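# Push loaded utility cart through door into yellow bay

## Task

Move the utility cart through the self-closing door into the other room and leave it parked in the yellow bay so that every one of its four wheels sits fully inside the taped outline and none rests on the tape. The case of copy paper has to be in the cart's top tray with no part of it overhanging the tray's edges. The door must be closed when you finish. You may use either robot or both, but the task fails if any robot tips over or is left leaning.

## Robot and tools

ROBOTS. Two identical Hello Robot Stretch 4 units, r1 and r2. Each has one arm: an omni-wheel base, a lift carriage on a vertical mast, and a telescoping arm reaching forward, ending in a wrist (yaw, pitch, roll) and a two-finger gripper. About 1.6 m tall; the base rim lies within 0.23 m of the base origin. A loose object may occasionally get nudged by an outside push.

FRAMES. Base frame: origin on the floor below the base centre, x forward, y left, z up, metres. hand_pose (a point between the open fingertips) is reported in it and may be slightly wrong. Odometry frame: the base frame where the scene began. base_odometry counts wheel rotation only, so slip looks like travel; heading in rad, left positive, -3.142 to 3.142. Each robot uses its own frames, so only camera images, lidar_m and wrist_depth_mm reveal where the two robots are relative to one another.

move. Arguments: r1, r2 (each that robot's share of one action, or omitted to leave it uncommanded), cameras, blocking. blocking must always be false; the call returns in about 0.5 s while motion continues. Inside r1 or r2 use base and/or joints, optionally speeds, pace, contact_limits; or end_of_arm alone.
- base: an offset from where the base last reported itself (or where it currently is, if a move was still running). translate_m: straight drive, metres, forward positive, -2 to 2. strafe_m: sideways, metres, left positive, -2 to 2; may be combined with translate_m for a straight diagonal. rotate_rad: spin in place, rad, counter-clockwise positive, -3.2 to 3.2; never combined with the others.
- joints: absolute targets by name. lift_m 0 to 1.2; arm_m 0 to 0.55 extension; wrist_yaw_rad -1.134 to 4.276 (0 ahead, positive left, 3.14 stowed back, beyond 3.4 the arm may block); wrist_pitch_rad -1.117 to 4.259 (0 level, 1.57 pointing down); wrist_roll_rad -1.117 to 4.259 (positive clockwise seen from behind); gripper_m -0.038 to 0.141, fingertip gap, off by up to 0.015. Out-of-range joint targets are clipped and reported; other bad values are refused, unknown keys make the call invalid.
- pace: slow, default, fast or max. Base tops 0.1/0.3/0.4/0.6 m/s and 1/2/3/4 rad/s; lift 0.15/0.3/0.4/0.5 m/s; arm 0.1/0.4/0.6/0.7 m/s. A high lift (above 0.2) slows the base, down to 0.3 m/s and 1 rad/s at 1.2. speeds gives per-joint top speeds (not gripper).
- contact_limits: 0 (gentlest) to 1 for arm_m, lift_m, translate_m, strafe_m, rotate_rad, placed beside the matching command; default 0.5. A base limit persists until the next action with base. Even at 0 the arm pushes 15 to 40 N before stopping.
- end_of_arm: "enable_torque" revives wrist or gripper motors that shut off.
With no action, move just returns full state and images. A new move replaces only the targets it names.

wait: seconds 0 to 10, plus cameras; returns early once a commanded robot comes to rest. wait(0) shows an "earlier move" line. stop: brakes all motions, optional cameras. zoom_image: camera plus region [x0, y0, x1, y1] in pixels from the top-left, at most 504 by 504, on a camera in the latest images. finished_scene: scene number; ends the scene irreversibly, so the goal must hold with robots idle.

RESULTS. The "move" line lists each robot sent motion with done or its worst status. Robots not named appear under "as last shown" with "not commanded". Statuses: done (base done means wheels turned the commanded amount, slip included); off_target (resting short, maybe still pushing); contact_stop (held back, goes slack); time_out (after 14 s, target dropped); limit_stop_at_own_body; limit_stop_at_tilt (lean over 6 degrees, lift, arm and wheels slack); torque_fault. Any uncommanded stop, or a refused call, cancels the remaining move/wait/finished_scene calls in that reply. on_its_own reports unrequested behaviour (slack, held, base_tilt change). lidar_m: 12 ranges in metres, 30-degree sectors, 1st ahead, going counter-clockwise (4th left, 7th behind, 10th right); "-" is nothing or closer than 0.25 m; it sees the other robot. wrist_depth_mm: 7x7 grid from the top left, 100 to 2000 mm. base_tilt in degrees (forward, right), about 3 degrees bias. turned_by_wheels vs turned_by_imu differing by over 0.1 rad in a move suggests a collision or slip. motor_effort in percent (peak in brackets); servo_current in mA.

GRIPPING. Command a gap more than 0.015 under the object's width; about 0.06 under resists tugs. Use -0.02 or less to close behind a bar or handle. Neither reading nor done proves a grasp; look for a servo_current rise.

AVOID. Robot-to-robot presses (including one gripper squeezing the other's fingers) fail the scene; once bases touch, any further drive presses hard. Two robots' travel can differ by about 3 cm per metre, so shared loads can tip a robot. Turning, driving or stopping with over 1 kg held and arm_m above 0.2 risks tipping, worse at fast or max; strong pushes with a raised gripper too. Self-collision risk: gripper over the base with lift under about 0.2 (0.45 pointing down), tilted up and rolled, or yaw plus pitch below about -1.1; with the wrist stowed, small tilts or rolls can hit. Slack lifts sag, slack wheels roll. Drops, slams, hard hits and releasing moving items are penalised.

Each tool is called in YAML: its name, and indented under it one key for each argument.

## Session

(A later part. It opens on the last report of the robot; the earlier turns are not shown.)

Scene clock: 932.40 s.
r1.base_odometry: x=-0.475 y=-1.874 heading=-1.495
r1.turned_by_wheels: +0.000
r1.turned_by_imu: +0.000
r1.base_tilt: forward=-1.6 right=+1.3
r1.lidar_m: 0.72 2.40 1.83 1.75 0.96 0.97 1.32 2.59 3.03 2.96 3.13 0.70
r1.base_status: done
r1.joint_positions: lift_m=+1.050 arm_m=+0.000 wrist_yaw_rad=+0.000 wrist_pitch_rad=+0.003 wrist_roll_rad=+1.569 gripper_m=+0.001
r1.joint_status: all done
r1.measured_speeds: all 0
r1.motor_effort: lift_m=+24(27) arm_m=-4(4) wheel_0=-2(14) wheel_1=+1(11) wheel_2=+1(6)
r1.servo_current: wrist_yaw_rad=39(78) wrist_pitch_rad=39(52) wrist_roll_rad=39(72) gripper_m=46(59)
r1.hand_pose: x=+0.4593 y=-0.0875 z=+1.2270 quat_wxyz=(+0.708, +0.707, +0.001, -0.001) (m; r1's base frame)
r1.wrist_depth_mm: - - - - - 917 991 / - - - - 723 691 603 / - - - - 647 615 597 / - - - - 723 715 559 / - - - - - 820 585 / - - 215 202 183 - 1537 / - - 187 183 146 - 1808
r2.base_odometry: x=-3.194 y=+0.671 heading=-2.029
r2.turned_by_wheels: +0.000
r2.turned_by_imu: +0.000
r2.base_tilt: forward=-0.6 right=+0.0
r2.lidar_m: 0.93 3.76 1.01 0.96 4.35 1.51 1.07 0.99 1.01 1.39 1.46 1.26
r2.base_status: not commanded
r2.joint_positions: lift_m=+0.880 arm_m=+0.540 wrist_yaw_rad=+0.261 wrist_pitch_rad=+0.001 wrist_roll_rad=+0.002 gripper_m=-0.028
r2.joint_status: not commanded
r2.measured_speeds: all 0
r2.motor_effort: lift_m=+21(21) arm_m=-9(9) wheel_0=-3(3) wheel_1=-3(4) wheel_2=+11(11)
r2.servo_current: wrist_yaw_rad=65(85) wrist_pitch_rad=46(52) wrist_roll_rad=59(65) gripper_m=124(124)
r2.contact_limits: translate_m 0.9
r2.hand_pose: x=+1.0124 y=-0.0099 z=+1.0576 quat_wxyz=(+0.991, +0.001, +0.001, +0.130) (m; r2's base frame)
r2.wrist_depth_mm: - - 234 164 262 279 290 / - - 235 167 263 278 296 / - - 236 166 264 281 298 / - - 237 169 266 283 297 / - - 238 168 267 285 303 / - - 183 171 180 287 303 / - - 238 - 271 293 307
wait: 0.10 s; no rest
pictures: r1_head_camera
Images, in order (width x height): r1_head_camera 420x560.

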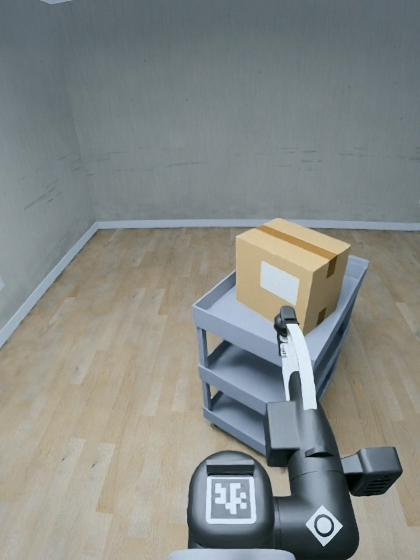

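move:
  blocking: false
  cameras: []
  r1: {"base":{"rotate_rad":-0.46}}

wait:
  seconds: 4
  cameras: []

move:
  blocking: false
  cameras: []
  r1: {"base":{"strafe_m":0.3},"joints":{"wrist_pitch_rad":1.57,"gripper_m":0.1,"arm_m":0.2}}

wait:
  seconds: 4
  cameras: []

wait:
  seconds: 1
  cameras: ["r1_head_camera","r1_wrist_camera"]

Scene clock: 950.53 s.
move: r1 moving
r1.base_odometry: x=-0.475 y=-1.874 heading=-1.678
r1.turned_by_wheels: -0.183
r1.turned_by_imu: -0.184
r1.base_tilt: forward=-1.6 right=+1.3
r1.lidar_m: 0.70 0.88 1.91 1.76 1.80 0.96 1.29 2.60 3.00 2.96 3.01 1.12
r1.base_status: rotate_rad moving
r1.joint_positions: lift_m=+1.050 arm_m=+0.000 wrist_yaw_rad=+0.000 wrist_pitch_rad=+0.003 wrist_roll_rad=+1.569 gripper_m=+0.001
r1.joint_status: not commanded
r1.measured_speeds: translate_m=+0.000 strafe_m=-0.001 rotate_rad=-0.705 lift_m=+0.000 arm_m=+0.000 wrist_yaw_rad=+0.000 wrist_pitch_rad=+0.000 wrist_roll_rad=+0.000
r1.motor_effort: lift_m=+24(24) arm_m=-4(4) wheel_0=+5(7) wheel_1=+6(6) wheel_2=+5(7)
r1.servo_current: wrist_yaw_rad=52(52) wrist_pitch_rad=39(46) wrist_roll_rad=46(72) gripper_m=46(52)
r1.hand_pose: x=+0.4593 y=-0.0875 z=+1.2270 quat_wxyz=(+0.708, +0.707, +0.001, -0.001) (m; r1's base frame)
r1.wrist_depth_mm: - - - - - - 1708 / - - - - - - 1708 / - - - - 798 759 647 / - - - - 676 647 621 / - - - - 707 699 544 / - - 214 204 741 788 585 / - - 187 183 146 - 627
r2: as last shown
r2.lidar_m: 0.95 3.76 1.01 0.98 4.34 1.48 1.05 0.98 1.03 1.40 1.45 1.28
r2.servo_current: wrist_yaw_rad=72(78) wrist_pitch_rad=39(46) wrist_roll_rad=39(52) gripper_m=124(124)
r2.contact_limits: translate_m 0.9
r2.wrist_depth_mm: - - 234 164 262 278 293 / - - 235 167 262 281 294 / - - 237 166 264 281 297 / - - 236 169 265 283 297 / - - 238 167 268 285 300 / - - 185 172 180 287 304 / - - 238 - 273 293 306
pictures: none
No camera images: "cameras" was empty.

Scene clock: 951.47 s.
earlier move: r1 done
r1.base_odometry: x=-0.475 y=-1.874 heading=-1.954
r1.turned_by_wheels: -0.276
r1.turned_by_imu: -0.278
r1.base_tilt: forward=-1.6 right=+1.3
r1.lidar_m: 0.70 0.75 2.25 1.79 1.76 0.95 0.98 1.34 2.60 3.02 2.94 3.19
r1.base_status: done
r1.joint_positions: lift_m=+1.050 arm_m=+0.000 wrist_yaw_rad=+0.000 wrist_pitch_rad=+0.003 wrist_roll_rad=+1.569 gripper_m=+0.001
r1.joint_status: not commanded
r1.measured_speeds: all 0
r1.motor_effort: lift_m=+24(24) arm_m=-4(4) wheel_0=+2(7) wheel_1=+2(6) wheel_2=+0(7)
r1.servo_current: wrist_yaw_rad=65(65) wrist_pitch_rad=39(52) wrist_roll_rad=59(72) gripper_m=52(52)
r1.hand_pose: x=+0.4593 y=-0.0875 z=+1.2270 quat_wxyz=(+0.708, +0.707, +0.001, -0.001) (m; r1's base frame)
r1.wrist_depth_mm: - - - - - - 1708 / - - - - - - 1708 / - - - - - - 1808 / - - - - - - 1808 / - - - - - - 1576 / - - 216 202 768 759 621 / - - 187 183 156 661 591
r2.base_odometry: x=-3.194 y=+0.671 heading=-2.029
r2.turned_by_wheels: +0.000
r2.turned_by_imu: +0.000
r2.base_tilt: forward=-0.7 right=+0.1
r2.lidar_m: 0.97 3.74 1.00 0.96 4.35 1.45 1.05 0.98 1.03 1.42 1.44 1.30
r2.base_status: not commanded
r2.joint_positions: lift_m=+0.880 arm_m=+0.540 wrist_yaw_rad=+0.261 wrist_pitch_rad=+0.001 wrist_roll_rad=+0.002 gripper_m=-0.028
r2.joint_status: not commanded
r2.measured_speeds: all 0
r2.motor_effort: lift_m=+21(21) arm_m=-9(9) wheel_0=-3(3) wheel_1=-4(4) wheel_2=+11(11)
r2.servo_current: wrist_yaw_rad=65(78) wrist_pitch_rad=39(46) wrist_roll_rad=46(59) gripper_m=117(124)
r2.contact_limits: translate_m 0.9
r2.hand_pose: x=+1.0124 y=-0.0099 z=+1.0576 quat_wxyz=(+0.991, +0.001, +0.001, +0.130) (m; r2's base frame)
r2.wrist_depth_mm: - - 234 164 260 278 293 / - - 234 167 262 279 294 / - - 235 166 264 281 297 / - - 236 170 265 282 298 / - - 238 168 267 285 300 / - - 183 171 180 286 303 / - - 238 - 272 293 306
wait: 0.93 of 4 s (r1 has come to rest)
pictures: none
No camera images: "cameras" was empty.

Scene clock: 951.97 s.
move: r1 moving
r1.base_odometry: x=-0.441 y=-1.887 heading=-1.954
r1.turned_by_wheels: +0.000
r1.turned_by_imu: +0.000
r1.base_tilt: forward=-1.6 right=+1.2
r1.lidar_m: 0.71 0.76 2.22 1.77 1.74 0.94 0.94 1.27 2.63 3.04 2.97 3.25
r1.base_status: strafe_m moving
r1.joint_positions: lift_m=+1.050 arm_m=+0.051 wrist_yaw_rad=+0.000 wrist_pitch_rad=+0.583 wrist_roll_rad=+1.569 gripper_m=+0.019
r1.joint_status: arm_m moving; wrist_pitch_rad moving; gripper_m moving
r1.measured_speeds: translate_m=+0.000 strafe_m=+0.141 rotate_rad=-0.003 lift_m=+0.000 arm_m=+0.195 wrist_yaw_rad=+0.000 wrist_pitch_rad=+1.818 wrist_roll_rad=+0.000
r1.motor_effort: lift_m=+24(24) arm_m=+8(8) wheel_0=-11(11) wheel_1=+10(11) wheel_2=+1(1)
r1.servo_current: wrist_yaw_rad=65(65) wrist_pitch_rad=59(78) wrist_roll_rad=52(59) gripper_m=59(72)
r1.hand_pose: x=+0.4624 y=-0.0875 z=+1.0691 quat_wxyz=(+0.678, +0.677, +0.203, -0.203) (m; r1's base frame)
r1.wrist_depth_mm: - - - - 1618 1255 1060 / - - - - 1618 1255 1060 / - - - - 1576 1281 1060 / - - - - 1618 1281 1078 / - - - 1863 - 1281 1042 / - - 196 206 182 - 1025 / - - 597 167 141 - 1008
r2: as last shown
r2.lidar_m: 0.95 3.76 1.00 0.97 4.33 1.51 1.05 0.99 1.01 1.37 1.45 1.26
r2.motor_effort: lift_m=+21(21) arm_m=-9(9) wheel_0=-3(3) wheel_1=-3(4) wheel_2=+11(11)
r2.servo_current: wrist_yaw_rad=59(78) wrist_pitch_rad=39(39) wrist_roll_rad=52(65) gripper_m=117(117)
r2.contact_limits: translate_m 0.9
r2.wrist_depth_mm: - - 233 164 262 279 294 / - - 235 167 262 282 294 / - - 236 166 264 279 298 / - - 237 170 265 283 297 / - - 238 168 266 283 300 / - - 184 171 180 287 304 / - - 238 - 272 294 306
pictures: none
No camera images: "cameras" was empty.

Scene clock: 953.80 s.
earlier move: r1 done
r1.base_odometry: x=-0.196 y=-1.986 heading=-1.954
r1.turned_by_wheels: +0.000
r1.turned_by_imu: +0.001
r1.base_tilt: forward=-1.6 right=+1.2
r1.lidar_m: 0.71 0.81 1.90 1.53 1.50 1.09 0.88 1.25 2.80 3.28 3.24 0.73
r1.base_status: done
r1.joint_positions: lift_m=+1.050 arm_m=+0.200 wrist_yaw_rad=+0.000 wrist_pitch_rad=+1.567 wrist_roll_rad=+1.569 gripper_m=+0.100
r1.joint_status: all done
r1.measured_speeds: all 0
r1.motor_effort: lift_m=+23(24) arm_m=+4(8) wheel_0=-1(12) wheel_1=+1(11) wheel_2=+0(1)
r1.servo_current: wrist_yaw_rad=46(72) wrist_pitch_rad=39(78) wrist_roll_rad=46(65) gripper_m=46(91)
r1.hand_pose: x=+0.3718 y=-0.0874 z=+0.9394 quat_wxyz=(+0.501, +0.501, +0.499, -0.499) (m; r1's base frame)
r1.wrist_depth_mm: 1160 1160 1138 1138 1160 1138 1160 / 1138 1138 1160 1160 1160 1160 1138 / 1138 1160 1160 1160 1182 1138 1138 / - 931 1160 1160 1008 946 1160 / - 1008 1160 1138 960 946 1160 / - 193 215 1160 197 931 1182 / - 1182 1138 145 1138 1160 1138
r2.base_odometry: x=-3.194 y=+0.671 heading=-2.029
r2.turned_by_wheels: +0.000
r2.turned_by_imu: +0.000
r2.base_tilt: forward=-0.7 right=+0.0
r2.lidar_m: 0.95 3.74 3.89 0.91 4.35 1.46 1.03 0.98 1.03 1.39 1.46 1.29
r2.base_status: not commanded
r2.joint_positions: lift_m=+0.880 arm_m=+0.540 wrist_yaw_rad=+0.261 wrist_pitch_rad=+0.001 wrist_roll_rad=+0.002 gripper_m=-0.028
r2.joint_status: not commanded
r2.measured_speeds: all 0
r2.motor_effort: lift_m=+21(21) arm_m=-9(9) wheel_0=-2(3) wheel_1=-3(4) wheel_2=+11(11)
r2.servo_current: wrist_yaw_rad=59(78) wrist_pitch_rad=39(46) wrist_roll_rad=46(65) gripper_m=117(124)
r2.contact_limits: translate_m 0.9
r2.hand_pose: x=+1.0124 y=-0.0099 z=+1.0576 quat_wxyz=(+0.991, +0.001, +0.001, +0.130) (m; r2's base frame)
r2.wrist_depth_mm: - - 234 164 260 278 293 / - - 235 167 262 281 293 / - - 236 166 263 281 298 / - - 237 169 264 283 298 / - - 237 168 267 283 303 / - - 184 171 180 287 306 / - - 237 - 273 294 306
wait: 1.83 of 4 s (r1 has come to rest)
pictures: none
No camera images: "cameras" was empty.

Scene clock: 954.80 s.
r1.base_odometry: x=-0.196 y=-1.986 heading=-1.954
r1.turned_by_wheels: +0.000
r1.turned_by_imu: +0.000
r1.base_tilt: forward=-1.6 right=+1.3
r1.lidar_m: 0.71 0.83 1.89 1.52 1.48 1.08 0.89 1.24 2.80 3.29 3.22 0.74
r1.base_status: done
r1.joint_positions: lift_m=+1.050 arm_m=+0.200 wrist_yaw_rad=+0.000 wrist_pitch_rad=+1.567 wrist_roll_rad=+1.569 gripper_m=+0.100
r1.joint_status: all done
r1.measured_speeds: all 0
r1.motor_effort: lift_m=+23(24) arm_m=+4(8) wheel_0=-1(12) wheel_1=+1(11) wheel_2=+0(1)
r1.servo_current: wrist_yaw_rad=13(72) wrist_pitch_rad=39(78) wrist_roll_rad=52(65) gripper_m=46(91)
r1.hand_pose: x=+0.3718 y=-0.0874 z=+0.9394 quat_wxyz=(+0.501, +0.501, +0.499, -0.499) (m; r1's base frame)
r1.wrist_depth_mm: 1160 1138 1138 1138 1160 1160 1138 / 1138 1160 1160 1160 1160 1118 1160 / 1160 1160 1160 1160 1160 1138 1138 / - 946 1138 1138 976 946 1160 / - 991 1182 1160 946 960 1138 / - 193 216 1138 197 946 1138 / - 1138 1138 145 1160 1160 1138
r2.base_odometry: x=-3.194 y=+0.671 heading=-2.029
r2.turned_by_wheels: +0.000
r2.turned_by_imu: +0.000
r2.base_tilt: forward=-0.6 right=+0.1
r2.lidar_m: 0.96 3.73 3.88 0.90 4.35 1.51 1.05 0.98 1.04 1.38 1.46 1.30
r2.base_status: not commanded
r2.joint_positions: lift_m=+0.880 arm_m=+0.540 wrist_yaw_rad=+0.261 wrist_pitch_rad=+0.001 wrist_roll_rad=+0.002 gripper_m=-0.028
r2.joint_status: not commanded
r2.measured_speeds: all 0
r2.motor_effort: lift_m=+21(21) arm_m=-9(9) wheel_0=-3(3) wheel_1=-3(4) wheel_2=+11(11)
r2.servo_current: wrist_yaw_rad=59(78) wrist_pitch_rad=39(46) wrist_roll_rad=46(65) gripper_m=117(124)
r2.contact_limits: translate_m 0.9
r2.hand_pose: x=+1.0124 y=-0.0099 z=+1.0576 quat_wxyz=(+0.991, +0.001, +0.001, +0.130) (m; r2's base frame)
r2.wrist_depth_mm: - - 233 164 260 278 291 / - - 235 167 263 279 293 / - - 236 166 263 279 298 / - - 237 170 265 283 298 / - - 237 168 267 285 300 / - - 184 172 180 286 304 / - - 238 - 272 294 306
wait: 1.00 s; at rest by 0.27 s
pictures: r1_head_camera, r1_wrist_camera
Images, in order (width x height): r1_head_camera 420x560, r1_wrist_camera 616x392.

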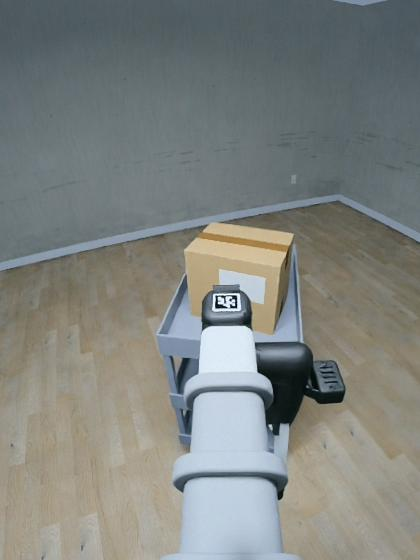

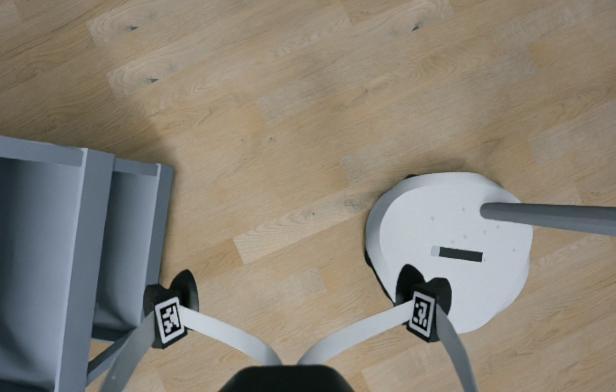

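move:
  blocking: false
  cameras: []
  r1: {"base":{"translate_m":0.31},"pace":"slow"}

wait:
  seconds: 5
  cameras: ["r1_head_camera","r1_wrist_camera"]

Scene clock: 971.70 s.
move: r1 moving
r1.base_odometry: x=-0.201 y=-1.997 heading=-1.954
r1.turned_by_wheels: +0.000
r1.turned_by_imu: +0.000
r1.base_tilt: forward=-1.6 right=+1.3
r1.lidar_m: 0.71 0.81 1.92 1.50 1.49 1.08 0.91 1.27 2.81 3.27 3.21 0.71
r1.base_status: translate_m moving
r1.joint_positions: lift_m=+1.050 arm_m=+0.200 wrist_yaw_rad=+0.000 wrist_pitch_rad=+1.567 wrist_roll_rad=+1.569 gripper_m=+0.100
r1.joint_status: not commanded
r1.measured_speeds: translate_m=+0.048 strafe_m=+0.000 rotate_rad=-0.003 lift_m=+0.000 arm_m=+0.000 wrist_yaw_rad=+0.000 wrist_pitch_rad=+0.000 wrist_roll_rad=+0.000
r1.motor_effort: lift_m=+23(23) arm_m=+5(5) wheel_0=+5(7) wheel_1=+5(6) wheel_2=-5(6)
r1.servo_current: wrist_yaw_rad=26(59) wrist_pitch_rad=46(52) wrist_roll_rad=46(65) gripper_m=46(52)
r1.hand_pose: x=+0.3718 y=-0.0874 z=+0.9394 quat_wxyz=(+0.501, +0.501, +0.499, -0.499) (m; r1's base frame)
r1.wrist_depth_mm: 1138 1160 1160 1160 1138 1160 1138 / 1160 1160 1160 1138 1138 1160 1138 / 1160 1160 1160 1160 1138 1160 1160 / - - 1160 1160 991 946 1160 / - 1008 1182 1160 946 946 1160 / - 193 215 1182 197 931 1138 / - 707 1160 145 1138 1138 1160
r2: as last shown
r2.lidar_m: 0.94 3.73 3.89 0.90 4.33 1.49 1.06 0.99 1.04 1.39 1.44 1.29
r2.motor_effort: lift_m=+21(21) arm_m=-9(9) wheel_0=-3(3) wheel_1=-4(4) wheel_2=+11(11)
r2.servo_current: wrist_yaw_rad=65(85) wrist_pitch_rad=39(46) wrist_roll_rad=46(52) gripper_m=111(124)
r2.contact_limits: translate_m 0.9
r2.wrist_depth_mm: - - 233 164 262 278 293 / - - 235 167 263 279 294 / - - 236 166 264 282 298 / - - 236 169 265 283 297 / - - 238 168 267 283 300 / - - 184 171 179 287 303 / - - 238 - 272 293 307
pictures: none
No camera images: "cameras" was empty.

Scene clock: 975.60 s.
earlier move: r1 done
r1.base_odometry: x=-0.312 y=-2.273 heading=-1.954
r1.turned_by_wheels: +0.000
r1.turned_by_imu: +0.000
r1.base_tilt: forward=-1.5 right=+1.3
r1.lidar_m: 0.41 0.48 2.06 1.64 1.61 1.75 1.20 1.63 3.03 3.17 3.10 0.43
r1.base_status: done
r1.joint_positions: lift_m=+1.050 arm_m=+0.200 wrist_yaw_rad=+0.000 wrist_pitch_rad=+1.568 wrist_roll_rad=+1.569 gripper_m=+0.100
r1.joint_status: not commanded
r1.measured_speeds: all 0
r1.motor_effort: lift_m=+23(23) arm_m=+4(5) wheel_0=+3(7) wheel_1=+2(7) wheel_2=-2(7)
r1.servo_current: wrist_yaw_rad=59(72) wrist_pitch_rad=46(52) wrist_roll_rad=33(65) gripper_m=52(52)
r1.hand_pose: x=+0.3718 y=-0.0874 z=+0.9394 quat_wxyz=(+0.501, +0.501, +0.499, -0.499) (m; r1's base frame)
r1.wrist_depth_mm: 1160 1138 1160 1160 1160 1138 1160 / 364 368 1160 1160 1160 1138 1160 / 366 366 366 1160 1160 1118 1160 / 276 368 364 1138 1008 946 1160 / 297 366 368 1138 960 960 1138 / 325 368 211 1160 198 946 1138 / 353 368 357 145 1160 1160 1160
r2.base_odometry: x=-3.194 y=+0.671 heading=-2.029
r2.turned_by_wheels: +0.000
r2.turned_by_imu: +0.001
r2.base_tilt: forward=-0.6 right=+0.0
r2.lidar_m: 0.92 3.74 3.86 1.22 4.34 1.52 1.03 0.99 1.04 1.38 1.44 1.29
r2.base_status: not commanded
r2.joint_positions: lift_m=+0.880 arm_m=+0.540 wrist_yaw_rad=+0.261 wrist_pitch_rad=+0.001 wrist_roll_rad=+0.002 gripper_m=-0.028
r2.joint_status: not commanded
r2.measured_speeds: all 0
r2.motor_effort: lift_m=+21(21) arm_m=-9(9) wheel_0=-3(3) wheel_1=-4(4) wheel_2=+11(11)
r2.servo_current: wrist_yaw_rad=65(85) wrist_pitch_rad=46(52) wrist_roll_rad=39(65) gripper_m=117(124)
r2.contact_limits: translate_m 0.9
r2.hand_pose: x=+1.0124 y=-0.0099 z=+1.0576 quat_wxyz=(+0.991, +0.001, +0.001, +0.130) (m; r2's base frame)
r2.wrist_depth_mm: - - 233 164 262 279 293 / - - 235 167 260 279 294 / - - 236 166 264 281 298 / - - 237 169 266 283 297 / - - 238 168 267 285 300 / - - 184 171 180 287 304 / - - 239 - 271 294 307
wait: 3.90 of 5 s (r1 has come to rest)
pictures: r1_head_camera, r1_wrist_camera
Images, in order (width x height): r1_head_camera 420x560, r1_wrist_camera 616x392.

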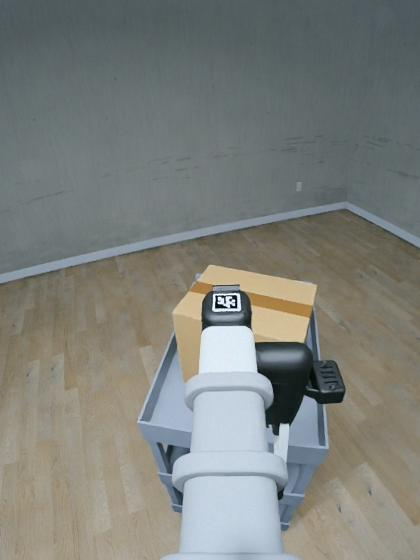

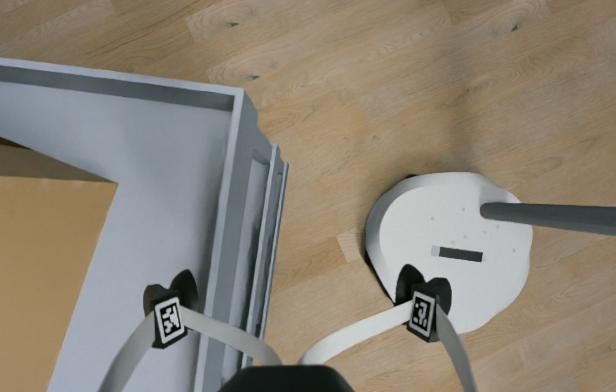

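move:
  blocking: false
  cameras: []
  r1: {"base":{"rotate_rad":-0.13},"pace":"slow"}

wait:
  seconds: 3
  cameras: []

move:
  blocking: false
  cameras: []
  r1: {"base":{"translate_m":0.05,"strafe_m":0.08},"pace":"slow"}

wait:
  seconds: 4
  cameras: ["r1_wrist_camera"]

Scene clock: 988.90 s.
move: r1 moving
r1.base_odometry: x=-0.312 y=-2.273 heading=-2.060
r1.turned_by_wheels: -0.106
r1.turned_by_imu: -0.106
r1.base_tilt: forward=-1.6 right=+1.3
r1.lidar_m: 0.41 0.45 2.23 1.66 1.59 1.68 1.21 1.57 3.02 3.22 3.07 0.43
r1.base_status: rotate_rad moving
r1.joint_positions: lift_m=+1.050 arm_m=+0.200 wrist_yaw_rad=+0.000 wrist_pitch_rad=+1.568 wrist_roll_rad=+1.569 gripper_m=+0.100
r1.joint_status: not commanded
r1.measured_speeds: translate_m=-0.001 strafe_m=+0.000 rotate_rad=-0.232 lift_m=+0.000 arm_m=+0.000 wrist_yaw_rad=+0.000 wrist_pitch_rad=+0.000 wrist_roll_rad=+0.000
r1.motor_effort: lift_m=+23(23) arm_m=+4(5) wheel_0=+3(7) wheel_1=+5(8) wheel_2=+2(5)
r1.servo_current: wrist_yaw_rad=46(72) wrist_pitch_rad=46(46) wrist_roll_rad=52(59) gripper_m=46(52)
r1.hand_pose: x=+0.3718 y=-0.0874 z=+0.9394 quat_wxyz=(+0.501, +0.501, +0.499, -0.499) (m; r1's base frame)
r1.wrist_depth_mm: 1160 1160 1160 1160 1138 1182 1138 / 1138 1160 1160 1160 1160 1160 1160 / 368 1160 1138 1118 1160 1160 1138 / 364 370 368 1160 1008 946 1160 / 312 366 368 1160 946 960 1160 / 301 366 211 1160 197 946 1182 / 310 368 336 145 1160 1160 1160
r2: as last shown
r2.turned_by_imu: +0.000
r2.base_tilt: forward=-0.6 right=+0.1
r2.lidar_m: 0.95 3.74 3.89 1.23 4.34 1.50 1.07 0.98 1.03 1.40 1.44 1.31
r2.motor_effort: lift_m=+21(21) arm_m=-9(9) wheel_0=-2(3) wheel_1=-3(4) wheel_2=+11(12)
r2.servo_current: wrist_yaw_rad=78(78) wrist_pitch_rad=39(46) wrist_roll_rad=52(59) gripper_m=111(124)
r2.contact_limits: translate_m 0.9
r2.wrist_depth_mm: - - 233 164 262 277 293 / - - 234 167 263 278 296 / - - 236 166 264 281 298 / - - 236 169 265 283 298 / - - 238 167 268 285 300 / - - 184 171 180 287 304 / - - 237 - 271 294 304
pictures: none
No camera images: "cameras" was empty.

Scene clock: 989.40 s.
earlier move: r1 done
r1.base_odometry: x=-0.312 y=-2.273 heading=-2.084
r1.turned_by_wheels: -0.024
r1.turned_by_imu: -0.024
r1.base_tilt: forward=-1.6 right=+1.3
r1.lidar_m: 0.41 0.45 2.33 1.69 1.60 1.69 1.20 1.54 3.02 3.23 3.08 0.45
r1.base_status: done
r1.joint_positions: lift_m=+1.050 arm_m=+0.200 wrist_yaw_rad=+0.000 wrist_pitch_rad=+1.568 wrist_roll_rad=+1.569 gripper_m=+0.100
r1.joint_status: not commanded
r1.measured_speeds: all 0
r1.motor_effort: lift_m=+23(23) arm_m=+4(5) wheel_0=+3(7) wheel_1=+3(8) wheel_2=+1(5)
r1.servo_current: wrist_yaw_rad=46(72) wrist_pitch_rad=46(52) wrist_roll_rad=52(59) gripper_m=39(52)
r1.hand_pose: x=+0.3718 y=-0.0874 z=+0.9394 quat_wxyz=(+0.501, +0.501, +0.499, -0.499) (m; r1's base frame)
r1.wrist_depth_mm: 1160 1160 1160 1160 1160 1118 1160 / 1160 1182 1160 1160 1118 1160 1160 / 1118 1138 1138 1160 1138 1160 1160 / 366 368 366 1182 991 946 1138 / 351 368 366 1160 931 946 1160 / 298 366 211 1160 198 946 1160 / 315 366 334 145 1138 1160 1160
r2.base_odometry: x=-3.194 y=+0.671 heading=-2.029
r2.turned_by_wheels: +0.000
r2.turned_by_imu: +0.000
r2.base_tilt: forward=-0.6 right=+0.1
r2.lidar_m: 0.95 3.75 3.87 1.20 4.35 1.47 1.03 0.98 1.03 1.40 1.44 1.28
r2.base_status: not commanded
r2.joint_positions: lift_m=+0.880 arm_m=+0.540 wrist_yaw_rad=+0.261 wrist_pitch_rad=+0.001 wrist_roll_rad=+0.002 gripper_m=-0.028
r2.joint_status: not commanded
r2.measured_speeds: all 0
r2.motor_effort: lift_m=+21(21) arm_m=-9(9) wheel_0=-3(3) wheel_1=-4(4) wheel_2=+11(12)
r2.servo_current: wrist_yaw_rad=72(78) wrist_pitch_rad=39(46) wrist_roll_rad=46(59) gripper_m=117(124)
r2.contact_limits: translate_m 0.9
r2.hand_pose: x=+1.0124 y=-0.0099 z=+1.0576 quat_wxyz=(+0.991, +0.001, +0.001, +0.130) (m; r2's base frame)
r2.wrist_depth_mm: - - 234 164 260 277 293 / - - 234 167 263 279 294 / - - 235 165 264 283 298 / - - 236 169 266 283 300 / - - 238 167 267 285 301 / - - 184 172 180 286 301 / - - 239 - 273 294 307
wait: 0.50 of 3 s (r1 has come to rest)
pictures: none
No camera images: "cameras" was empty.

Scene clock: 989.90 s.
move: r1 moving
r1.base_odometry: x=-0.306 y=-2.284 heading=-2.084
r1.turned_by_wheels: +0.000
r1.turned_by_imu: +0.000
r1.base_tilt: forward=-1.6 right=+1.3
r1.lidar_m: 0.41 0.45 2.31 1.67 1.60 1.68 1.21 1.56 3.04 3.29 3.11 0.43
r1.base_status: translate_m moving; strafe_m moving
r1.joint_positions: lift_m=+1.050 arm_m=+0.200 wrist_yaw_rad=+0.000 wrist_pitch_rad=+1.568 wrist_roll_rad=+1.569 gripper_m=+0.100
r1.joint_status: not commanded
r1.measured_speeds: translate_m=+0.025 strafe_m=+0.041 rotate_rad=-0.001 lift_m=+0.000 arm_m=+0.000 wrist_yaw_rad=+0.000 wrist_pitch_rad=+0.000 wrist_roll_rad=+0.000
r1.motor_effort: lift_m=+23(23) arm_m=+4(5) wheel_0=-2(6) wheel_1=+6(8) wheel_2=-3(5)
r1.servo_current: wrist_yaw_rad=46(65) wrist_pitch_rad=33(46) wrist_roll_rad=52(59) gripper_m=39(46)
r1.hand_pose: x=+0.3718 y=-0.0874 z=+0.9394 quat_wxyz=(+0.501, +0.501, +0.499, -0.499) (m; r1's base frame)
r1.wrist_depth_mm: 1160 1160 1138 1138 1160 1160 1160 / 1160 1118 1160 1160 1138 1138 1160 / 1182 1160 1160 1182 1182 1160 1138 / 366 364 364 1160 991 946 1160 / 320 364 368 1182 946 946 1160 / 296 366 211 1160 198 931 1160 / 307 366 368 145 1160 1160 1138
r2: as last shown
r2.base_tilt: forward=-0.6 right=+0.0
r2.lidar_m: 0.97 3.75 3.87 1.22 4.33 1.50 1.03 0.98 1.03 1.38 1.45 1.32
r2.motor_effort: lift_m=+21(21) arm_m=-9(9) wheel_0=-2(3) wheel_1=-3(4) wheel_2=+11(11)
r2.servo_current: wrist_yaw_rad=72(78) wrist_pitch_rad=46(46) wrist_roll_rad=52(59) gripper_m=117(117)
r2.contact_limits: translate_m 0.9
r2.wrist_depth_mm: - - 233 164 260 278 293 / - - 234 167 263 279 294 / - - 236 165 264 281 298 / - - 236 169 265 283 297 / - - 238 167 268 283 301 / - - 183 172 180 287 304 / - - 238 - 271 293 307
pictures: none
No camera images: "cameras" was empty.

Scene clock: 991.63 s.
earlier move: r1 done
r1.base_odometry: x=-0.267 y=-2.356 heading=-2.084
r1.turned_by_wheels: +0.000
r1.turned_by_imu: +0.000
r1.base_tilt: forward=-1.6 right=+1.3
r1.lidar_m: 0.36 0.41 2.28 1.63 1.55 1.60 1.27 1.58 3.11 3.27 3.13 0.39
r1.base_status: done
r1.joint_positions: lift_m=+1.050 arm_m=+0.200 wrist_yaw_rad=+0.000 wrist_pitch_rad=+1.568 wrist_roll_rad=+1.569 gripper_m=+0.100
r1.joint_status: not commanded
r1.measured_speeds: all 0
r1.motor_effort: lift_m=+23(23) arm_m=+4(5) wheel_0=-3(7) wheel_1=+2(8) wheel_2=-3(5)
r1.servo_current: wrist_yaw_rad=33(65) wrist_pitch_rad=39(46) wrist_roll_rad=33(65) gripper_m=46(52)
r1.hand_pose: x=+0.3718 y=-0.0874 z=+0.9394 quat_wxyz=(+0.501, +0.501, +0.499, -0.499) (m; r1's base frame)
r1.wrist_depth_mm: 1182 1160 1160 1138 1160 1160 1182 / 351 353 353 1182 1160 1138 1160 / 364 368 366 1160 1160 1138 1160 / 224 340 366 1160 991 931 1182 / 233 357 366 1160 931 931 1160 / 253 329 368 1182 198 960 1160 / 264 334 366 140 1138 1138 1138
r2.base_odometry: x=-3.194 y=+0.671 heading=-2.029
r2.turned_by_wheels: +0.000
r2.turned_by_imu: +0.000
r2.base_tilt: forward=-0.6 right=+0.1
r2.lidar_m: 0.95 3.75 3.87 1.27 1.42 1.50 1.05 0.97 1.02 1.41 1.45 1.30
r2.base_status: not commanded
r2.joint_positions: lift_m=+0.880 arm_m=+0.540 wrist_yaw_rad=+0.261 wrist_pitch_rad=+0.001 wrist_roll_rad=+0.002 gripper_m=-0.028
r2.joint_status: not commanded
r2.measured_speeds: all 0
r2.motor_effort: lift_m=+21(21) arm_m=-9(9) wheel_0=-3(3) wheel_1=-3(4) wheel_2=+11(11)
r2.servo_current: wrist_yaw_rad=72(78) wrist_pitch_rad=33(52) wrist_roll_rad=39(65) gripper_m=117(124)
r2.contact_limits: translate_m 0.9
r2.hand_pose: x=+1.0124 y=-0.0099 z=+1.0576 quat_wxyz=(+0.991, +0.001, +0.001, +0.130) (m; r2's base frame)
r2.wrist_depth_mm: - - 233 164 262 278 293 / - - 236 167 263 279 294 / - - 236 166 265 281 298 / - - 236 169 265 283 298 / - - 239 168 267 285 301 / - - 184 171 180 287 303 / - - 238 - 273 294 306
wait: 1.73 of 4 s (r1 has come to rest)
pictures: r1_wrist_camera
Images, in order (width x height): r1_wrist_camera 616x392.

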